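# Upright a gift box lying on its side and open it

## Task

A closed gift box is lying on one of its sides on the table. Turn it so it rests on its bottom, then open it so the lid is roughly upright or tipped back beyond upright. The lid's flap is held closed by concealed magnets.

## Robot and tools

Robot: a single arm on a tilted base at (0, 0, +0.133) m in the scene frame, carrying a five-fingered right hand. The scene frame has its origin on the table top below the base, +z up, and +y to the left when looking along +x. Three cameras exist: cam_high, cam_low (896x504) and cam_wrist (672x504).

Hand point: a reference point fixed to the palm, 0.05 m in front of it and 0.15 m from the wrist face along the fingers. Its +z runs along the straight fingers, +y comes out of the palm, and +x points across the palm away from the thumb. Straight fingers extend 0.06 to 0.07 m past the point, 0.06 m behind it along -y. A wrist bracket on the little finger side can strike objects, and with the fingers level the wrist may sit lower than the hand and reach the table first.

Row format (used by execute_actions and move): 14 numbers, each from -1 to 1, in this order: dx, dy, dz, rx, ry, rz, little, ring, middle, index, thumb_bend, thumb_turn, force_limit, speed. The first six are an offset, not a pose: they are measured from the Hand target as it stood when the action or move began, along the scene frame's axes, with a turn about that target's position. rx, ry, rz form one rotation vector. Scale: 1.0 equals 0.6 m for dx, dy, dz and 180 degrees for the rotation. The six hand numbers are absolute motor targets: +1 open/straight, -1 closed/curled; for thumb_turn, +1 puts the thumb beside the palm and -1 swings it in front, opposite the fingers. force_limit maps -1..+1 to roughly 0..10 N at the fingertip (0..15 N for both thumb motors); speed rises from nearly zero at -1 to full at +0.48 and stays full above that. To leave the hand unchanged, repeat the six hand numbers, force_limit and speed last sent; at the start, read them from a first result, because a 0 is a real command. A closing finger stops when its load hits force_limit, then locks. Use speed -0.94 or lower for a gentle grasp.

execute_actions: actions is a list of actions; each action is a list of up to 15 rows, one row per 1/30 s step, and a short list repeats its last row for the remaining steps. Every row in an action counts from the action's starting Hand target, not the row before; a repeated offset in a new action moves further. cameras: list of names, ["all"], or []; images are returned only for an empty actions list or when requested.

move: target is one row or a list of up to 15 rows, all offsets from the same starting Hand target. speed in m/s, 0.002 to 3.6 (default 0.25), one value or one per target; turning is capped at twice that in rad/s. blend in m rounds corners in a list (0 means stop at each). stop_force, 3 to 120 N, ends the path when the wrist sensor feels that much resistance along the motion; it is unreliable while rotating and cannot be combined with blocking=false; omit it when backing away from contact. zero (true by default) rezeros the sensor before the move. blocking=false returns after about 0.5 s while the motion continues. The path ignores obstacles; avoid routes close to the base, which may flip the shoulder posture. The result adds a move: line: done (within 3 mm and 2 degrees), off_target, moving, held, or fault, plus which limits acted (paced = pose clipped, held = steps withheld).

wait: seconds 0 to 10; the arm keeps its last command. stop: brakes a running move. zoom_image: camera name and region [x0, y0, x1, y1] in pixels, at most 504 by 504, on the newest image. show_instructions: shows the reference image pages. zero_wrist_force: rezeros the wrist sensor. finished_scene: scene = the current scene number (shown at the end of each result); irreversible, so call it only once the box is upright and open and stays so.

Result lines: end_effector_position (m) and end_effector_quat_wxyz in the scene frame, with velocities in m/s and rad/s; these may be off by a few cm. Hand target is the last commanded pose after clipping and is the base for the next offsets; the hand often rests short of it, so send the remaining gap. hand_measured, hand_stopped_by (moving, target, force, stalled, fault) and hand_load_n (positive = finger being pushed open) follow the six-motor order. Wrist force/torque are given in the hand's own axes. Joint torques include gravity. MOTOR HOT warns of heating; an OVER-TEMPERATURE FAULT brakes the arm for 30 to 60 s.

Cautions: the controller limits each commanded turn to 32 degrees from the measured orientation. The arm is stiff; a target just beyond firm contact can trigger a fault. A net external force near 150 N, or joint contact torque at its limit (136 N m for the big joints, 25.4 N m for the wrist joints), stops the arm for 10 s. Keep contacts slow and shallow; to end a push, command back past the hand point. Do not slam, drop or fling the box, overload fingers, or let the box leave the table; a box left off the table fails the task.

Each tool is called after "Emit:" as name(argument=value, ...), one argument or row to a line, values as JSON.

Reference images:

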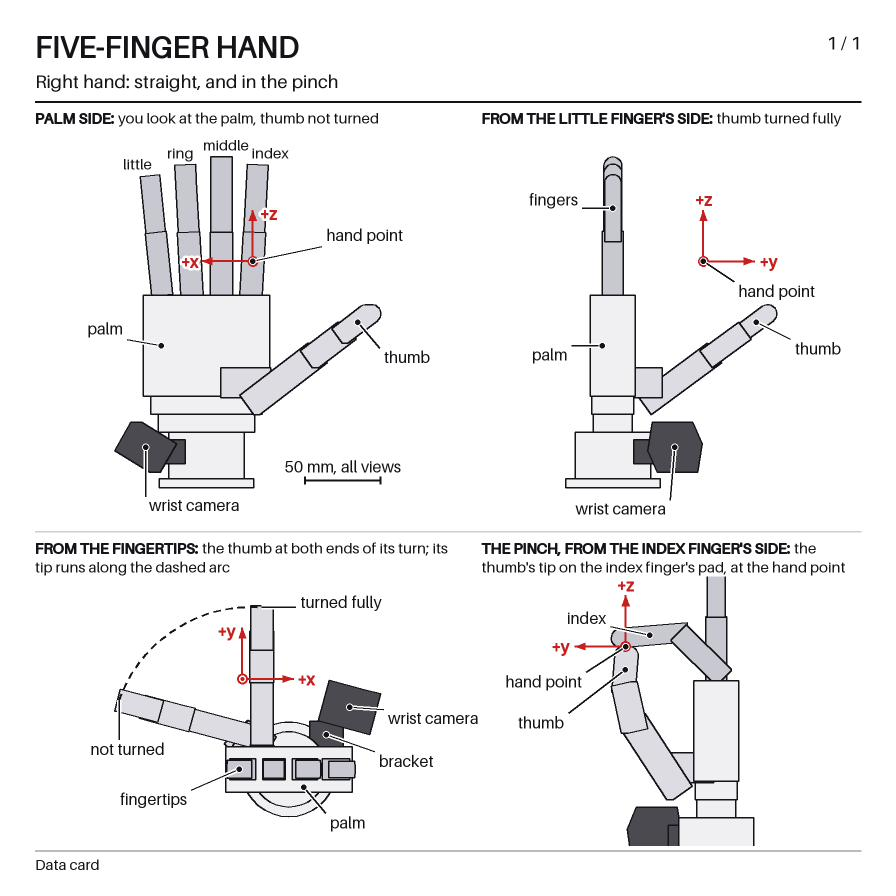

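## Session

Emit:
execute_actions(
  actions=[],
)

Scene clock: 0.00 s.
end_effector_position=(+0.9266, -0.1984, +0.1921) hand_measured=(+1.000, +1.000, +1.000, +1.000, +1.000, +1.000) hand_load_n=(+0.0, +0.0, +0.0, +0.0, +0.0, +0.0) hand_stopped_by=(target, target, target, target, target, target) hand_force_limit=0.00 hand_speed=-0.80 end_effector_quat_wxyz=(+0.412, +0.189, +0.888, +0.074)
Joint positions: [-0.376 -0.686 0.738 0.382 1.869 -1.961]
Joint velocities: within noise
Joint torques (N m): no reading
Motor temperatures (°C): [35 42 34 45 40 47]
Wrist force (N): no reading
Wrist torque (N m): no reading
Wrist force, peak (N): no reading
Hand target: +0.9266, -0.1984, +0.1921; +0.412, +0.189, +0.888, +0.074

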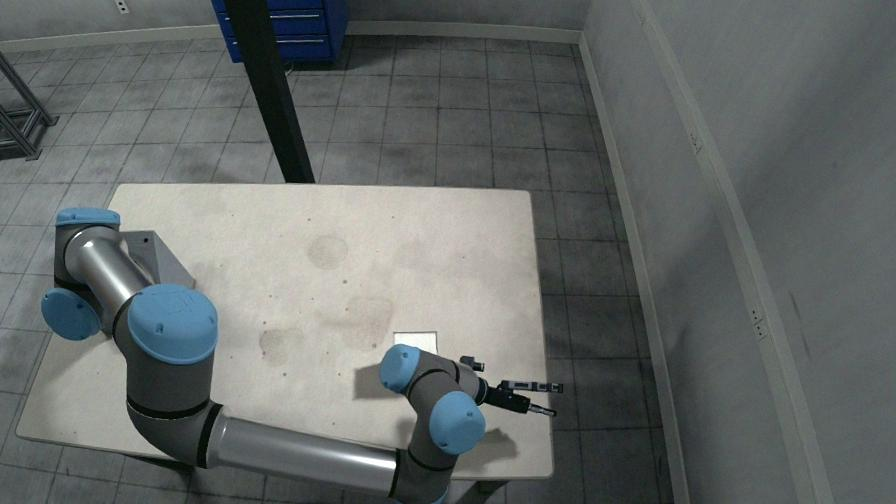

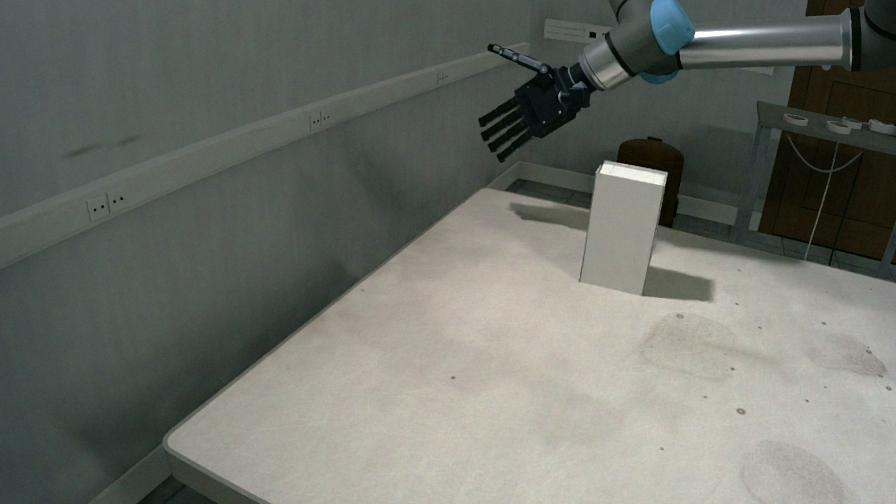

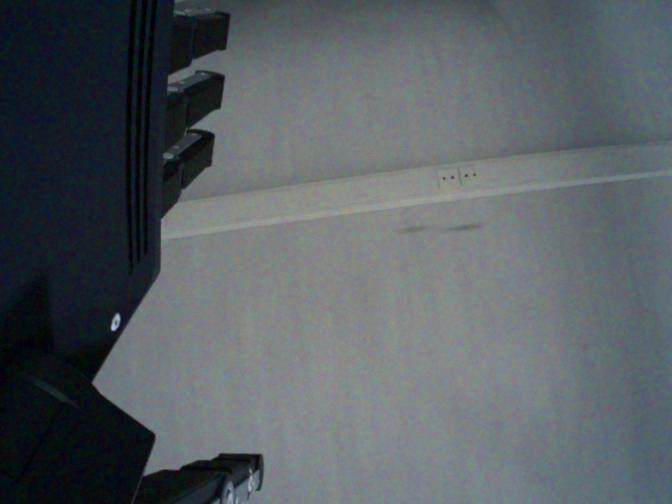

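Emit:
zoom_image(
  camera="cam_low",
  region=[520, 130, 740, 320],
)

Emit:
zoom_image(
  camera="cam_high",
  region=[340, 300, 560, 430],
)

Scaled by 2.291 from the camera's 896x504 image, which has a finer 1280x720 frame.

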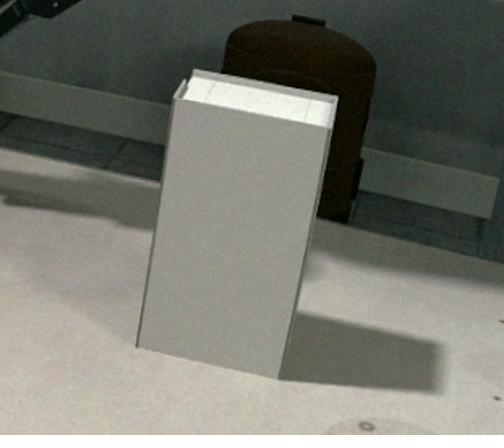

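Scaled by 2.291 from the camera's 896x504 image, which has a finer 1280x720 frame.

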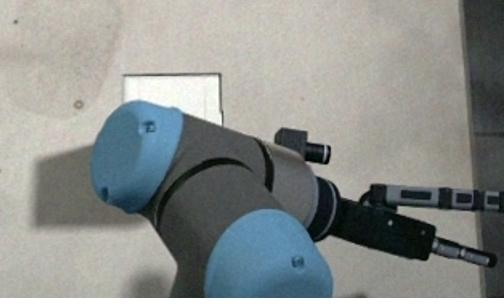

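Emit:
move(
  target=[
    [0, 0, 0.4, 0, 0, 0, 1, 1, 1, 1, 1, 1, 0.0, -0.8],
    [-0.3, -0.35, 0.5, 0, 0, 0, 1, 1, 1, 1, 1, 1, 0.0, -0.8],
  ],
  speed=0.35,
  blend=[0.08, 0],
  cameras=["all"],
)

Scene clock: 22.97 s.
end_effector_position=(+0.7467, -0.4082, +0.4920) hand_measured=(+1.000, +1.000, +1.000, +1.000, +1.000, +1.000) hand_load_n=(+0.0, +0.0, +0.0, +0.0, +0.0, +0.0) hand_stopped_by=(target, target, target, target, target, target) hand_force_limit=0.00 hand_speed=-0.80 end_effector_quat_wxyz=(+0.412, +0.189, +0.888, +0.074)
Joint positions: [-0.32 -1.061 0.435 1.068 1.92 -1.936]
Joint torques (N m): [28.17 -44.59 -16.54 -2.46 -0.76 1.38]
Wrist force (N): [-0.4 -0.2 -0.2]
Wrist torque (N m): [-0.02 0.05 -0.09]
Wrist force, peak (N): [-0.4 -2.2 -1.6]
Hand target: +0.7466, -0.4084, +0.4921; +0.412, +0.189, +0.888, +0.074
Off the commanded pose: 0.000 m, 0 deg.
elbow stopped short: the move would have taken joint 3 (elbow) straighter than the controller allows.
move: done

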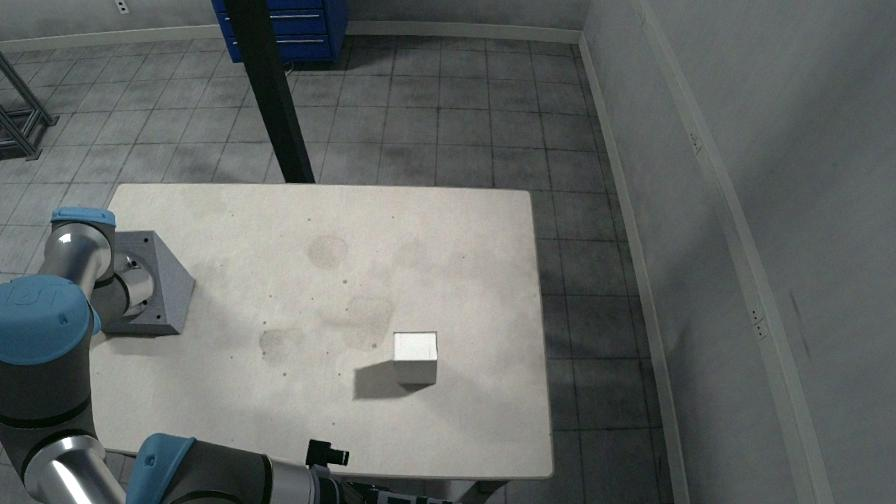

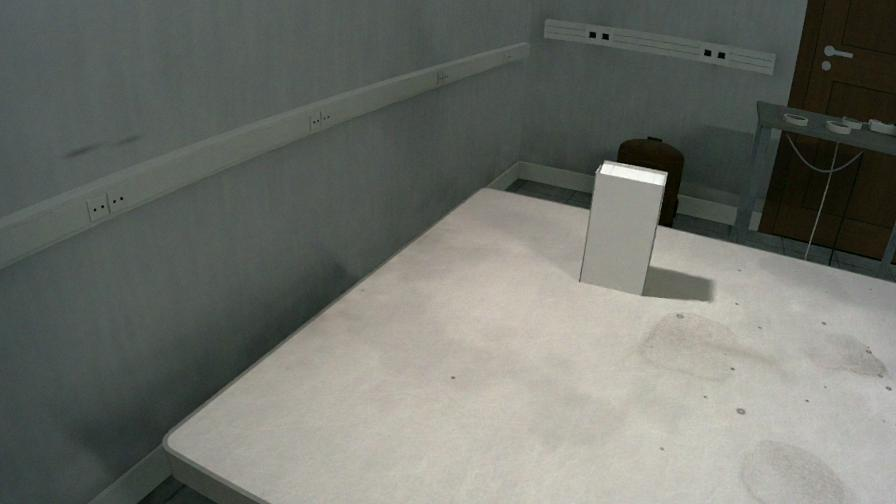

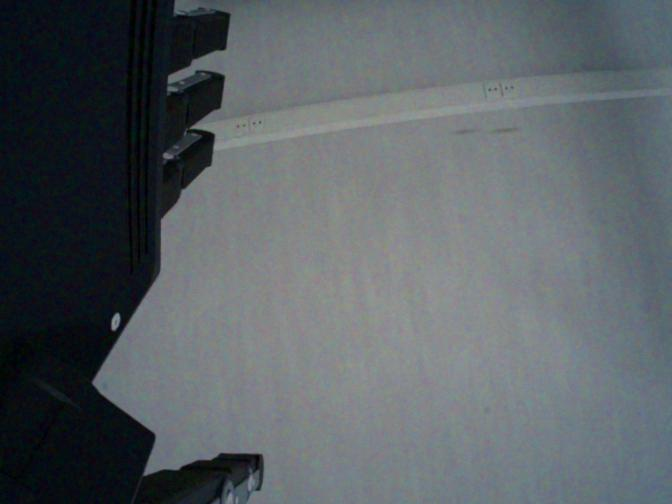

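Emit:
zoom_image(
  camera="cam_high",
  region=[340, 310, 480, 410],
)

Emit:
zoom_image(
  camera="cam_low",
  region=[560, 140, 730, 310],
)

Emit:
zoom_image(
  camera="cam_low",
  region=[585, 150, 685, 210],
)

Scaled by 3.600 from the camera's 896x504 image, which has a finer 1280x720 frame.

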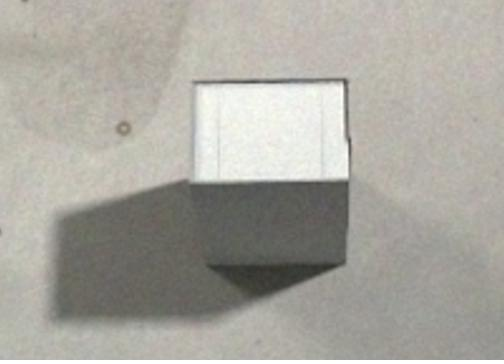

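Scaled by 2.965 from the camera's 896x504 image, which has a finer 1280x720 frame.

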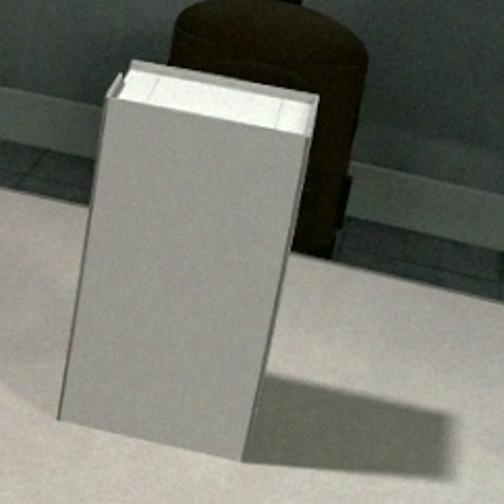

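Scaled by 5.040 from the camera's 896x504 image, which has a finer 1280x720 frame.

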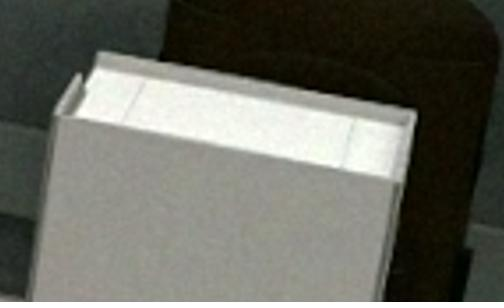

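Emit:
move(
  target=[-0.128, 0.464, -0.12, -0.3137, 0.3133, -0.0066, 1, 1, 1, 1, 1, -1, 0.0, -0.2],
  speed=0.35,
  cameras=["all"],
)

Scene clock: 224.43 s.
end_effector_position=(+0.7105, -0.2774, +0.4591) hand_measured=(+1.000, +1.000, +1.000, +1.000, +1.000, -1.000) hand_load_n=(+0.0, +0.0, +0.0, +0.0, +0.0, +0.0) hand_stopped_by=(target, target, target, target, target, target) hand_force_limit=0.00 hand_speed=-0.20 end_effector_quat_wxyz=(+0.236, +0.105, +0.949, -0.179)
Joint positions: [0.032 -0.843 0.464 1.169 2.754 -1.908]
Joint torques (N m): [35.71 -19.41 -2.72 -1.94 1.65 -1.5]
Wrist force (N): [-0.5 -0.4 -0.1]
Wrist torque (N m): [-0.05 0.05 0.03]
Wrist force, peak (N): [-0.6 9.5 -3.4]
Hand target: +0.7105, -0.2773, +0.4590; +0.236, +0.105, +0.949, -0.179 (not the last commanded pose)
Off the commanded pose: 0.158 m, 42 deg.
move: held (a check stopped the path); limits=held
pose unreachable: on one or more control steps of this call, first in action 0 (counted from 0), an arm could not follow its commanded pose, so it was not sent that pose on those steps. It may still have moved: this result reports where it is.
cause: moving toward the commanded pose would bring two parts of the arm too close to each other (joints 4 (wrist 1) to 6 (wrist 3) lie between them).

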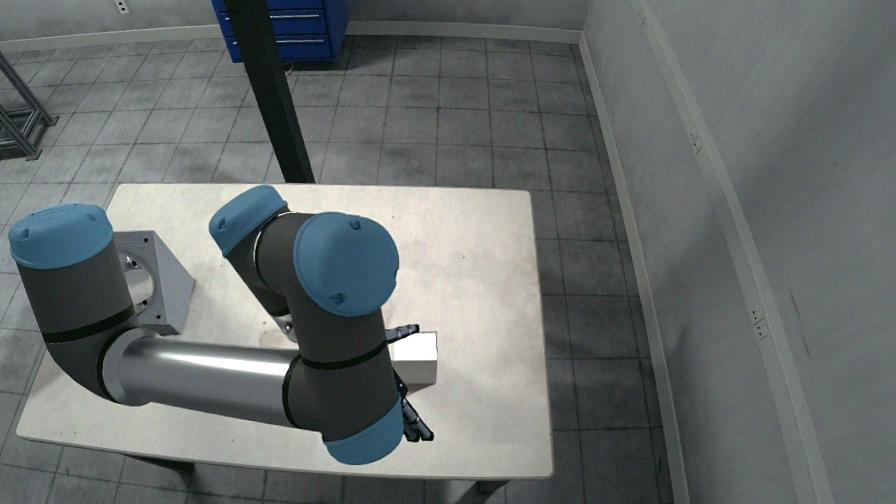

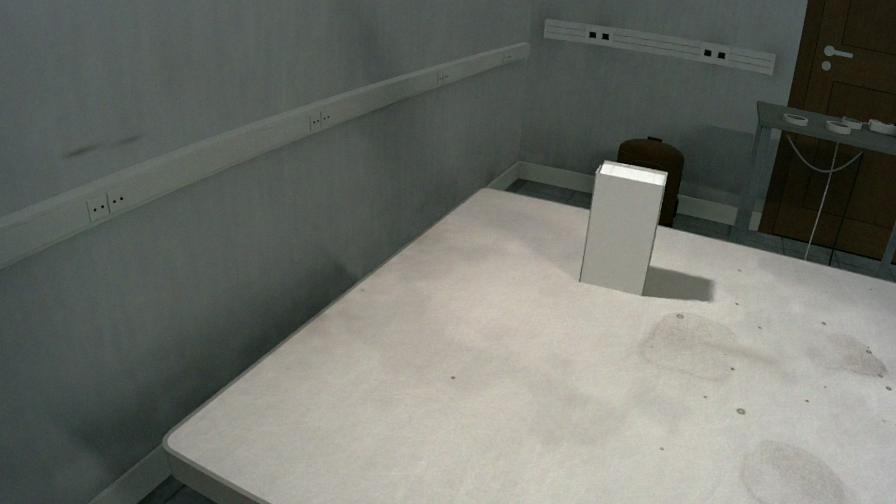

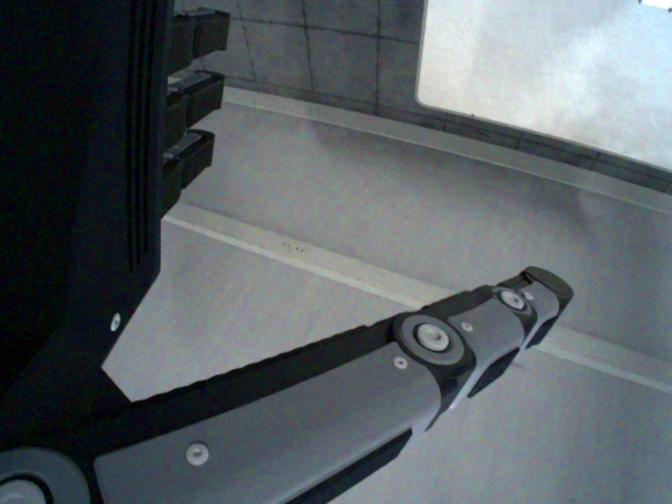

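Emit:
move(
  target=[
    [-0.06, 0.06, 0.0, 0.22, 0.12, -0.415, 1, 1, 1, 1, 1, -1, 0.0, -0.2],
    [-0.141, 0.129, -0.165, 0.4407, 0.2397, -0.8299, 1, 1, 1, 1, 1, -1, 0.0, -0.2],
  ],
  speed=0.4,
  blend=[0.05, 0],
  cameras=["all"],
)

Scene clock: 461.80 s.
end_effector_position=(+0.7098, -0.2767, +0.4590) hand_measured=(+1.000, +1.000, +1.000, +1.000, +1.000, -1.000) hand_load_n=(+0.0, +0.0, +0.0, -0.5, -0.5, +0.0) hand_stopped_by=(target, target, target, target, target, target) hand_force_limit=0.00 hand_speed=-0.20 end_effector_quat_wxyz=(+0.232, +0.117, +0.949, -0.177)
Joint positions: [0.035 -0.829 0.447 1.206 2.762 -1.854]
Joint torques (N m): [29.1 -38.93 -3.5 -2.03 -1.83 1.67]
Wrist force (N): [-0.2 -0.4 0.1]
Wrist torque (N m): [-0.06 0.00 0.08]
Wrist force, peak (N): [0.0 -2.4 -0.4]
Hand target: +0.7098, -0.2767, +0.4590; +0.232, +0.117, +0.949, -0.177 (not the last commanded pose)
Off the commanded pose: 0.151 m, 173 deg.
move: held (a check stopped the path); path passed 0 of 2 targets; limits=held
pose unreachable: on one or more control steps of this call, first in action 0 (counted from 0), an arm could not follow its commanded pose, so it was not sent that pose on those steps. It may still have moved: this result reports where it is.
cause: moving toward the commanded pose would bring two parts of the arm too close to each other (joints 4 (wrist 1) to 6 (wrist 3) lie between them).

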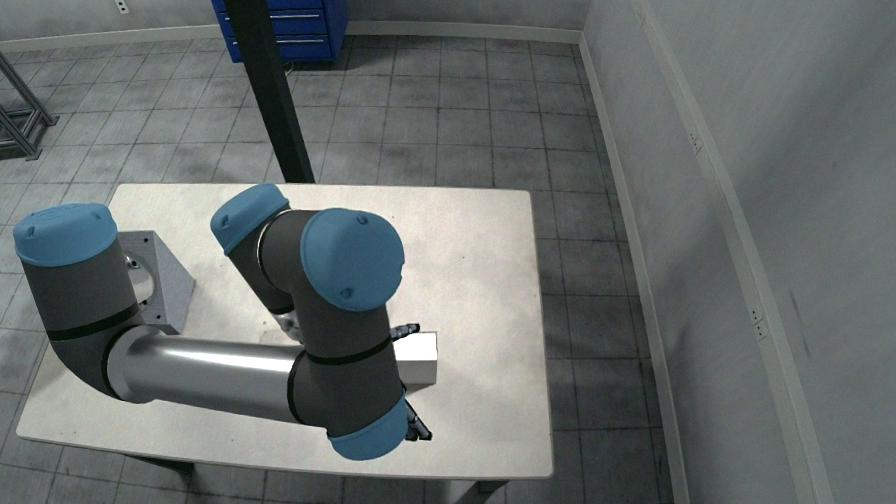

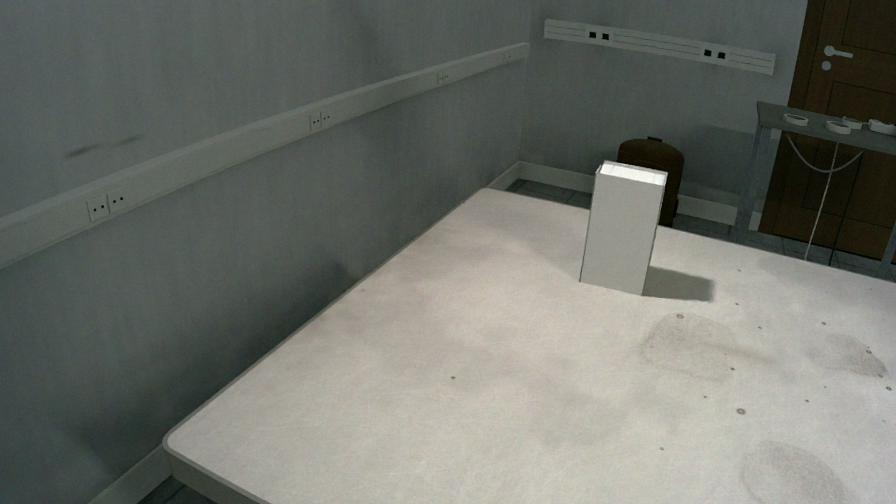

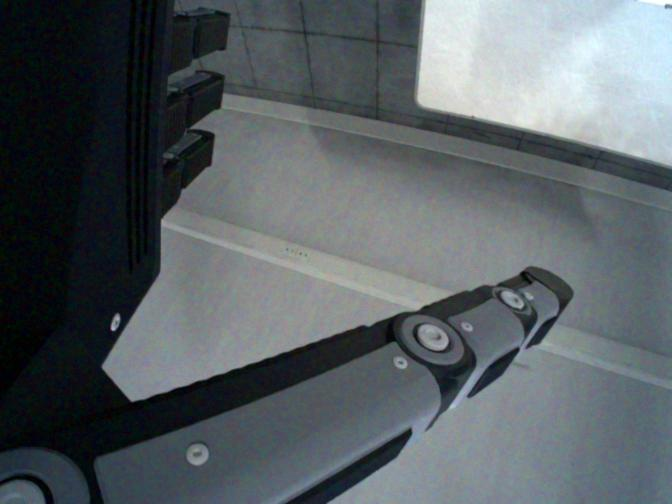

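Emit:
move(
  target=[0.0, 0.05, 0.05, 0.1458, -0.1485, 0.0095, 1, 1, 1, 1, 1, -1, 0.0, -0.2],
  speed=0.4,
)

Emit:
move(
  target=[
    [-0.08, 0.06, -0.1, 0.288, 0.21, -0.3085, 1, 1, 1, 1, 1, -1, 0.0, -0.2],
    [-0.14, 0.078, -0.2, 0.5764, 0.4198, -0.617, 1, 1, 1, 1, 1, -1, 0.0, -0.2],
  ],
  speed=0.4,
  blend=[0.05, 0],
  cameras=["all"],
)

Scene clock: 476.67 s.
end_effector_position=(+0.7098, -0.2468, +0.4889) hand_measured=(+1.000, +1.000, +1.000, +1.000, +1.000, -1.000) hand_load_n=(+0.0, +0.0, +0.0, +0.0, +0.0, +0.0) hand_stopped_by=(target, target, target, target, target, target) hand_force_limit=0.00 hand_speed=-0.20 end_effector_quat_wxyz=(+0.414, +0.189, +0.887, +0.076)
Joint positions: [-0.099 -1.253 1.064 0.676 2.113 -1.825]
Joint torques (N m): [29.91 -23.79 -5.82 1.05 -3.03 -0.68]
Wrist force (N): [-0.1 -0.1 -0.4]
Wrist torque (N m): [0.05 0.03 0.01]
Wrist force, peak (N): [-0.8 -0.8 -0.2]
Hand target: +0.7098, -0.2467, +0.4890; +0.414, +0.189, +0.887, +0.076
Off the commanded pose: 0.000 m, 0 deg.
move: done

Scene clock: 480.90 s.
end_effector_position=(+0.6258, -0.2000, +0.3690) hand_measured=(+1.000, +1.000, +1.000, +1.000, +1.000, -1.000) hand_load_n=(+0.0, +0.0, +0.0, +0.0, +0.0, +0.0) hand_stopped_by=(target, target, target, target, target, target) hand_force_limit=0.00 hand_speed=-0.20 end_effector_quat_wxyz=(-0.422, +0.881, +0.093, +0.193)
Joint positions: [-0.256 -0.93 0.666 1.549 1.416 1.146]
Joint torques (N m): [39.04 -28.9 -12.36 3.63 -1.75 0.77]
Wrist force (N): [0.1 -0.4 -0.1]
Wrist torque (N m): [-0.01 0.02 0.11]
Wrist force, peak (N): [0.3 -1.3 -0.6]
Hand target: +0.6258, -0.1999, +0.3690; -0.422, +0.881, +0.093, +0.193
Off the commanded pose: 0.000 m, 0 deg.
move: done

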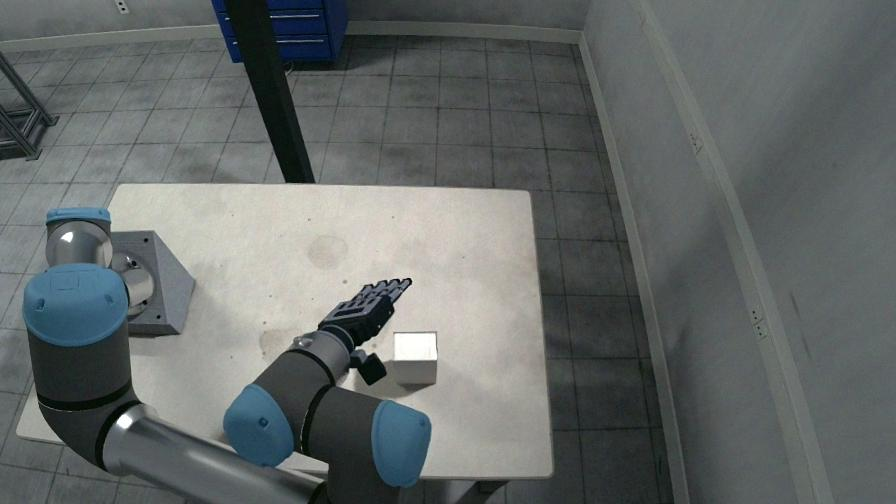

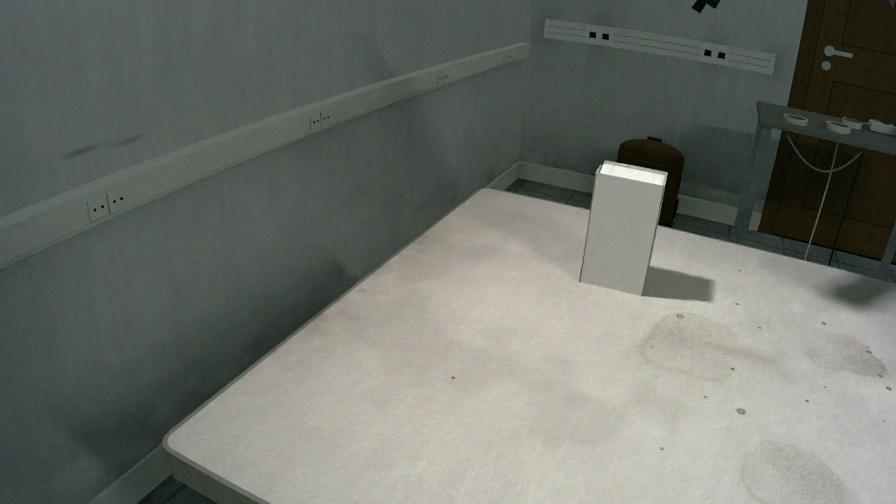

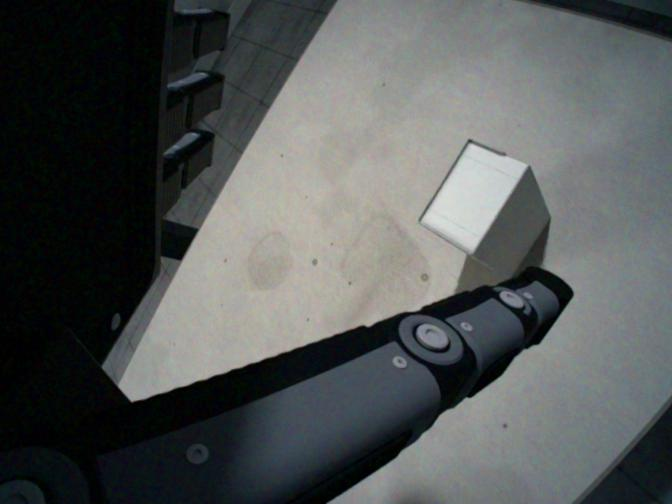

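Emit:
zoom_image(
  camera="cam_high",
  region=[290, 260, 470, 400],
)

Emit:
zoom_image(
  camera="cam_wrist",
  region=[380, 110, 600, 310],
)

Scaled by 2.800 from the camera's 896x504 image, which has a finer 1280x720 frame.

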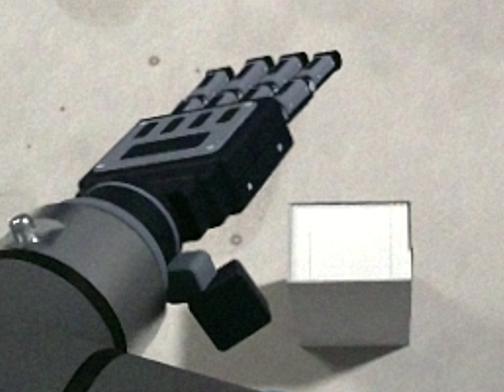

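Scaled by 2.291 from the camera's 672x504 image, which has a finer 960x720 frame.

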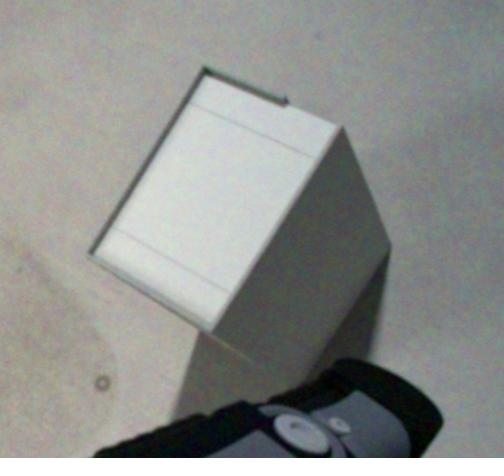

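Emit:
move(
  target=[-0.15, 0.0, -0.25, 0, 0, 0, 1, 1, 1, 1, 1, -1, 0.0, -0.2],
  speed=0.4,
  cameras=["all"],
)

Emit:
zoom_image(
  camera="cam_high",
  region=[290, 260, 470, 400],
)

Emit:
zoom_image(
  camera="cam_low",
  region=[560, 60, 800, 310],
)

Scene clock: 578.97 s.
end_effector_position=(+0.5358, -0.1999, +0.2191) hand_measured=(+1.000, +1.000, +1.000, +1.000, +1.000, -1.000) hand_load_n=(+0.0, +0.0, +0.0, +0.0, +0.0, +0.0) hand_stopped_by=(target, target, target, target, target, target) hand_force_limit=0.00 hand_speed=-0.20 end_effector_quat_wxyz=(-0.422, +0.881, +0.093, +0.193)
Joint positions: [-0.515 -1.199 1.362 1.17 1.348 0.892]
Joint torques (N m): [21.71 -34.17 -3.25 0.68 -0.19 -0.74]
Wrist force (N): [0.0 -0.4 -0.5]
Wrist torque (N m): [0.01 0.07 -0.01]
Wrist force, peak (N): [2.1 -1.2 -1.1]
Hand target: +0.5358, -0.1999, +0.2190; -0.422, +0.881, +0.093, +0.193
Off the commanded pose: 0.000 m, 0 deg.
move: done

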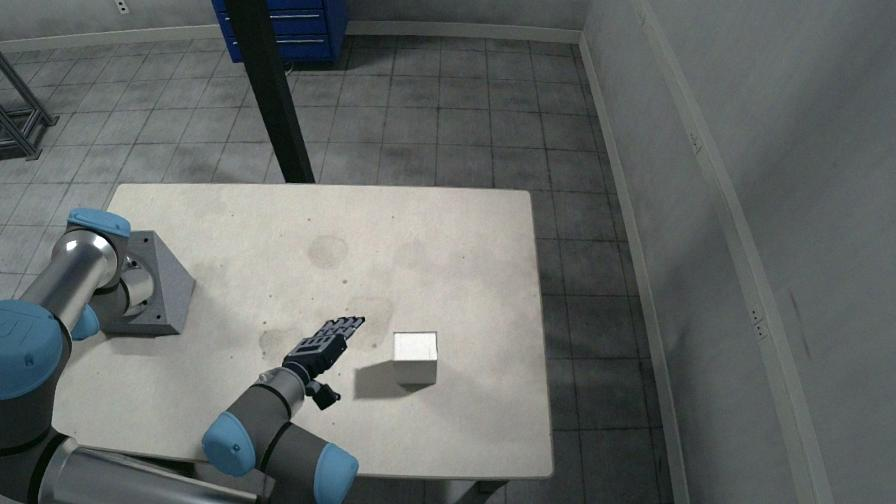

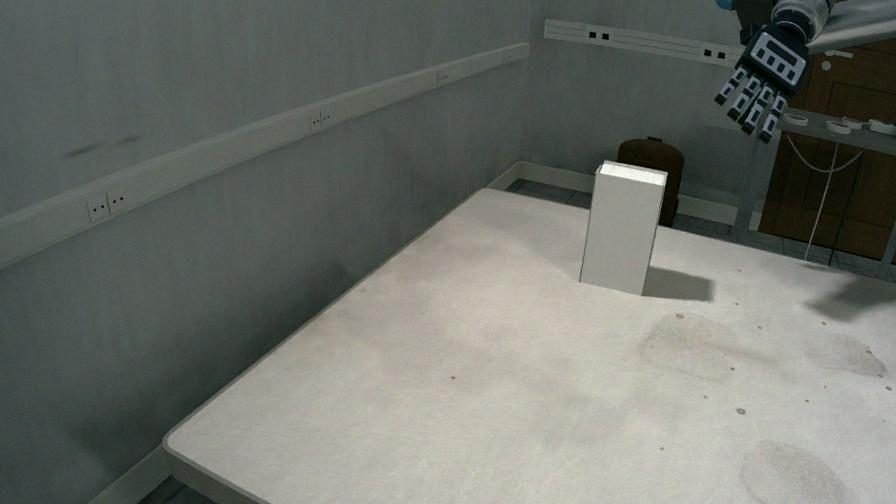

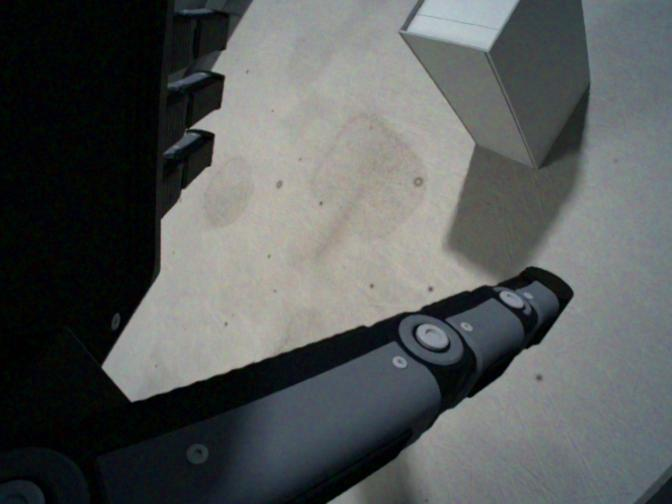

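Scaled by 2.800 from the camera's 896x504 image, which has a finer 1280x720 frame.

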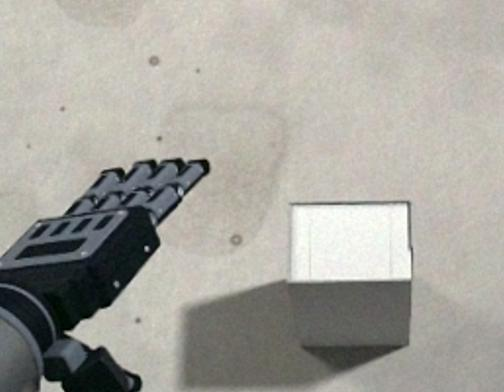

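Scaled by 2.016 from the camera's 896x504 image, which has a finer 1280x720 frame.

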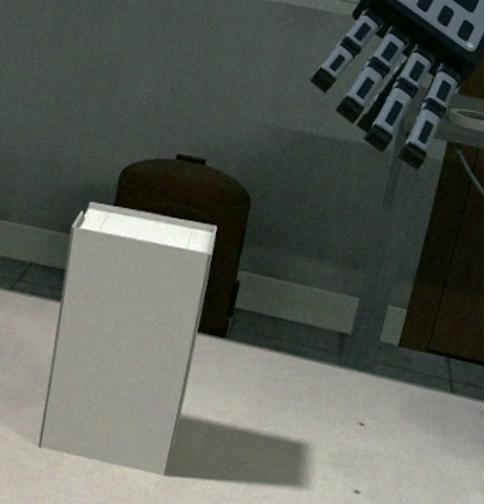

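Emit:
move(
  target=[
    [0.0, 0.0, 0.09, 0, 0, 0, 1, 1, 1, 1, 1, -1, 0.0, -0.2],
    [0.208, 0.06, 0.075, 0, 0, 0, 1, 1, 1, 1, 1, -1, 0.0, -0.2],
  ],
  speed=0.3,
  blend=[0.03, 0],
  cameras=["all"],
)

Emit:
zoom_image(
  camera="cam_high",
  region=[310, 260, 490, 400],
)

Emit:
zoom_image(
  camera="cam_low",
  region=[540, 60, 780, 310],
)

Emit:
zoom_image(
  camera="cam_wrist",
  region=[100, 0, 600, 504],
)

Scene clock: 604.27 s.
end_effector_position=(+0.6606, -0.1640, +0.2640) hand_measured=(+1.000, +1.000, +1.000, +1.000, +1.000, -1.000) hand_load_n=(+0.0, +0.0, +0.0, -0.5, +0.0, +0.0) hand_stopped_by=(target, target, target, target, target, target) hand_force_limit=0.00 hand_speed=-0.20 end_effector_quat_wxyz=(-0.422, +0.881, +0.093, +0.193)
Joint positions: [-0.338 -0.863 0.807 1.354 1.393 1.067]
Joint torques (N m): [33.27 -31.86 -17.48 -0.19 -3.43 -1.32]
Wrist force (N): [0.0 -0.6 -0.5]
Wrist torque (N m): [-0.06 0.05 0.08]
Wrist force, peak (N): [-0.7 -1.8 -2.6]
Hand target: +0.6606, -0.1639, +0.2640; -0.422, +0.881, +0.093, +0.193
Off the commanded pose: 0.000 m, 0 deg.
move: done; blend cut to 0.027 m at target 1

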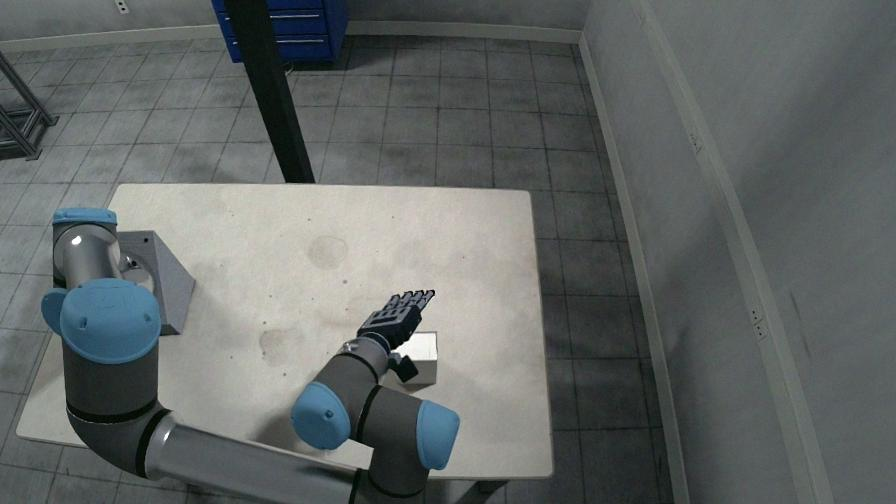

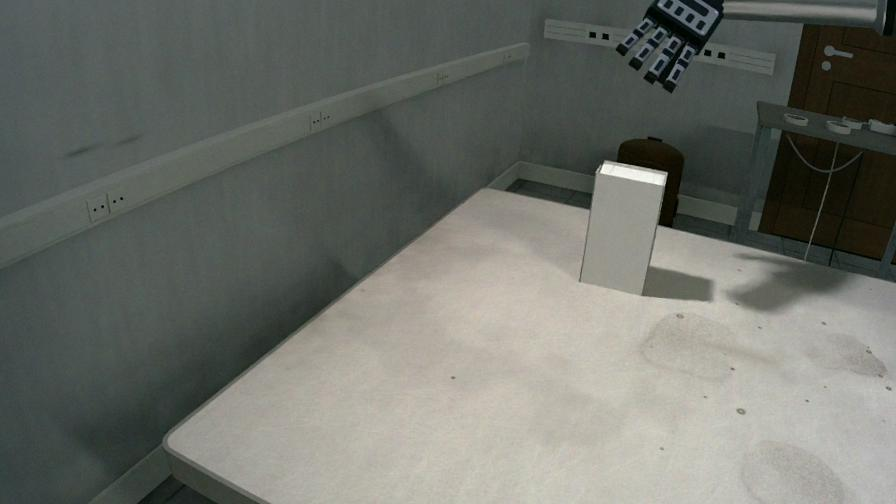

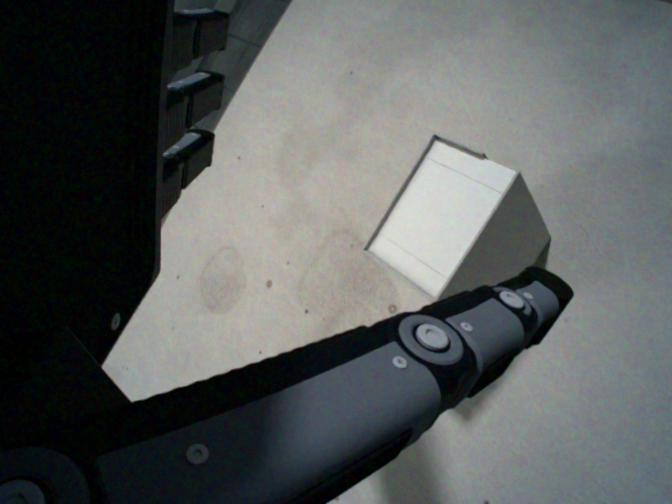

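Scaled by 2.800 from the camera's 896x504 image, which has a finer 1280x720 frame.

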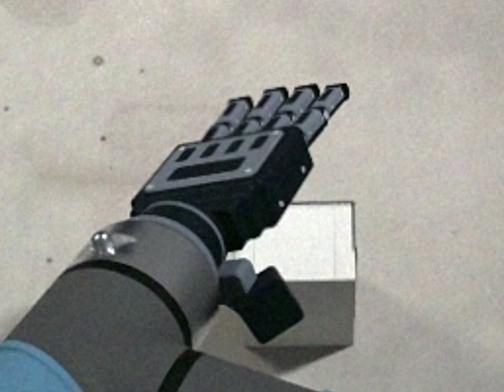

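Scaled by 2.016 from the camera's 896x504 image, which has a finer 1280x720 frame.

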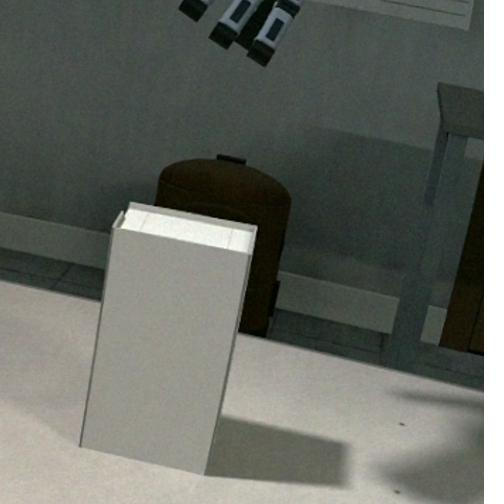

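Scaled by 1.000.

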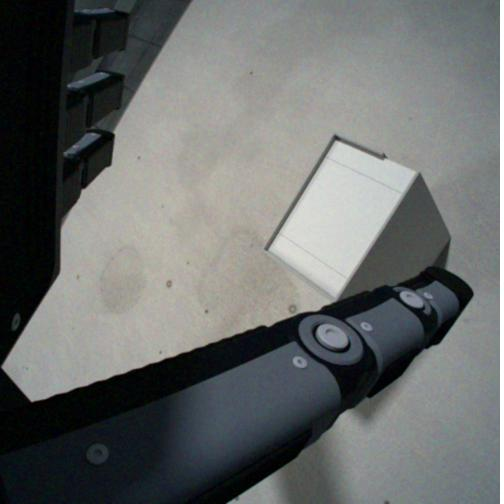

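Emit:
move(
  target=[0.01, 0.019, -0.14, 0, 0, 0, 1, 1, 1, 1, 1, -1, 0.0, -0.2],
  speed=0.1,
  stop_force=6,
  cameras=["all"],
)

Emit:
zoom_image(
  camera="cam_low",
  region=[540, 60, 780, 310],
)

Emit:
zoom_image(
  camera="cam_high",
  region=[310, 260, 490, 400],
)

Scene clock: 627.90 s.
end_effector_position=(+0.6666, -0.1525, +0.1800) hand_measured=(+1.000, +1.000, +1.000, +1.000, +1.000, -1.000) hand_load_n=(+0.0, +0.0, +0.0, +0.0, +0.0, +0.5) hand_stopped_by=(target, target, target, target, target, target) hand_force_limit=0.00 hand_speed=-0.20 end_effector_quat_wxyz=(-0.422, +0.881, +0.093, +0.193)
Joint positions: [-0.424 -0.829 0.921 1.222 1.37 0.982]
Joint torques (N m): [46.84 -50.18 -16.03 4.1 0.12 1.11]
Wrist force (N): [0.0 -0.3 -0.2]
Wrist torque (N m): [-0.02 0.04 0.03]
Wrist force, peak (N): [0.5 -1.6 -1.0]
Hand target: +0.6666, -0.1525, +0.1800; -0.422, +0.881, +0.093, +0.193
Off the commanded pose: 0.000 m, 0 deg.
move: done

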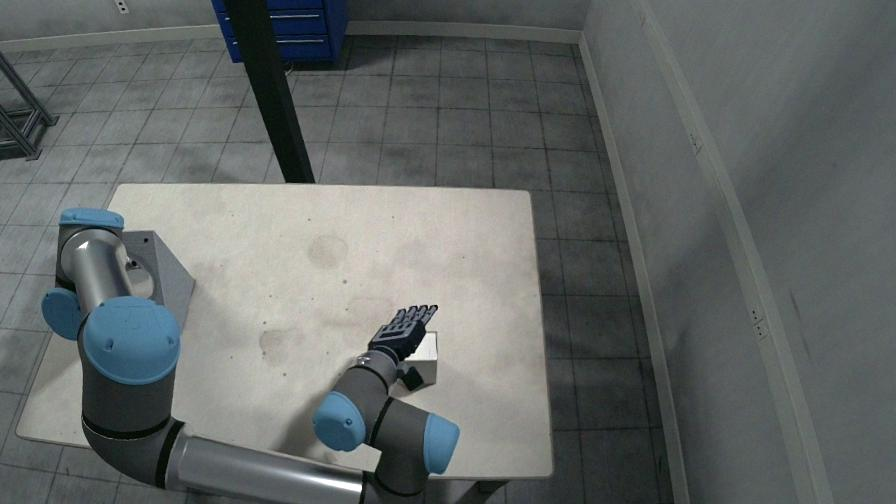

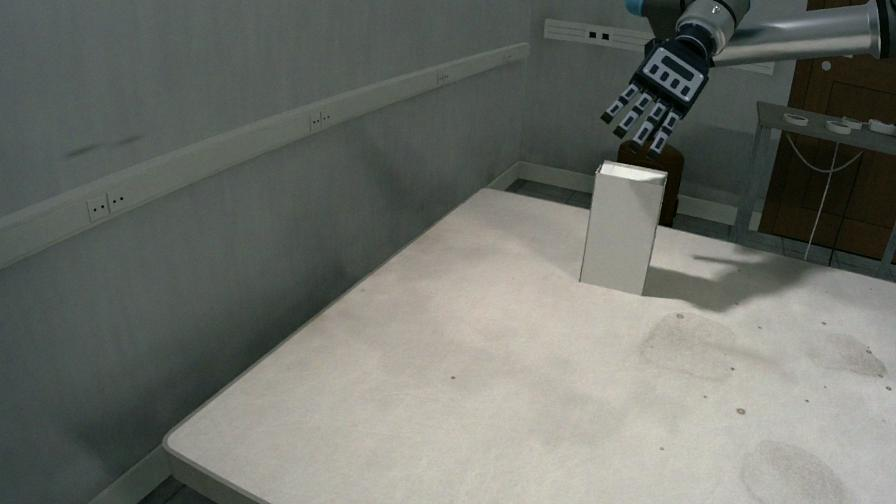

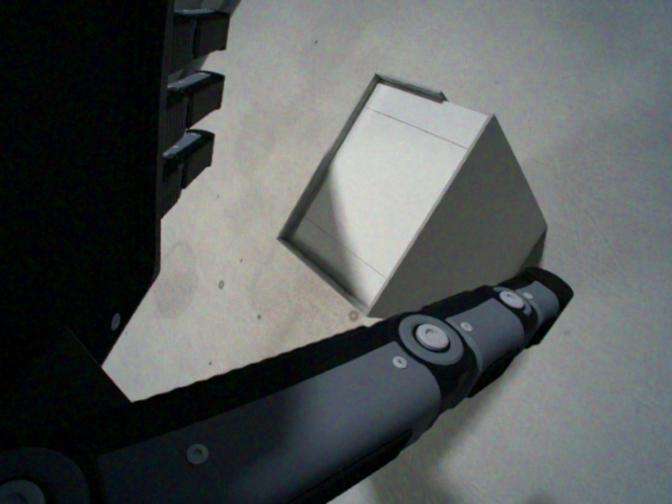

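Scaled by 2.016 from the camera's 896x504 image, which has a finer 1280x720 frame.

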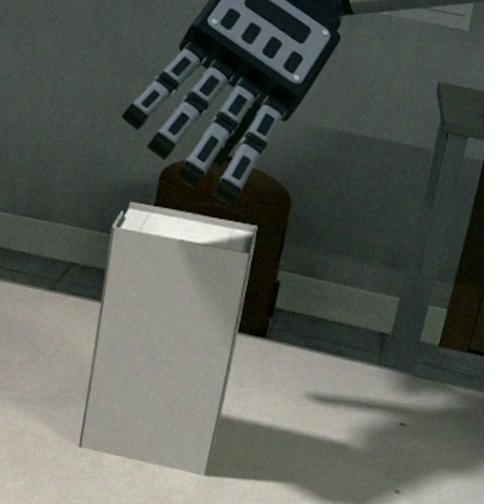

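Scaled by 2.800 from the camera's 896x504 image, which has a finer 1280x720 frame.

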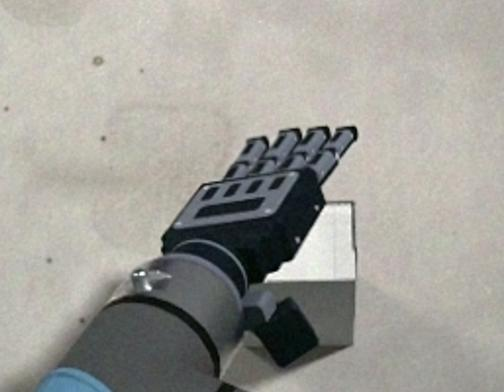

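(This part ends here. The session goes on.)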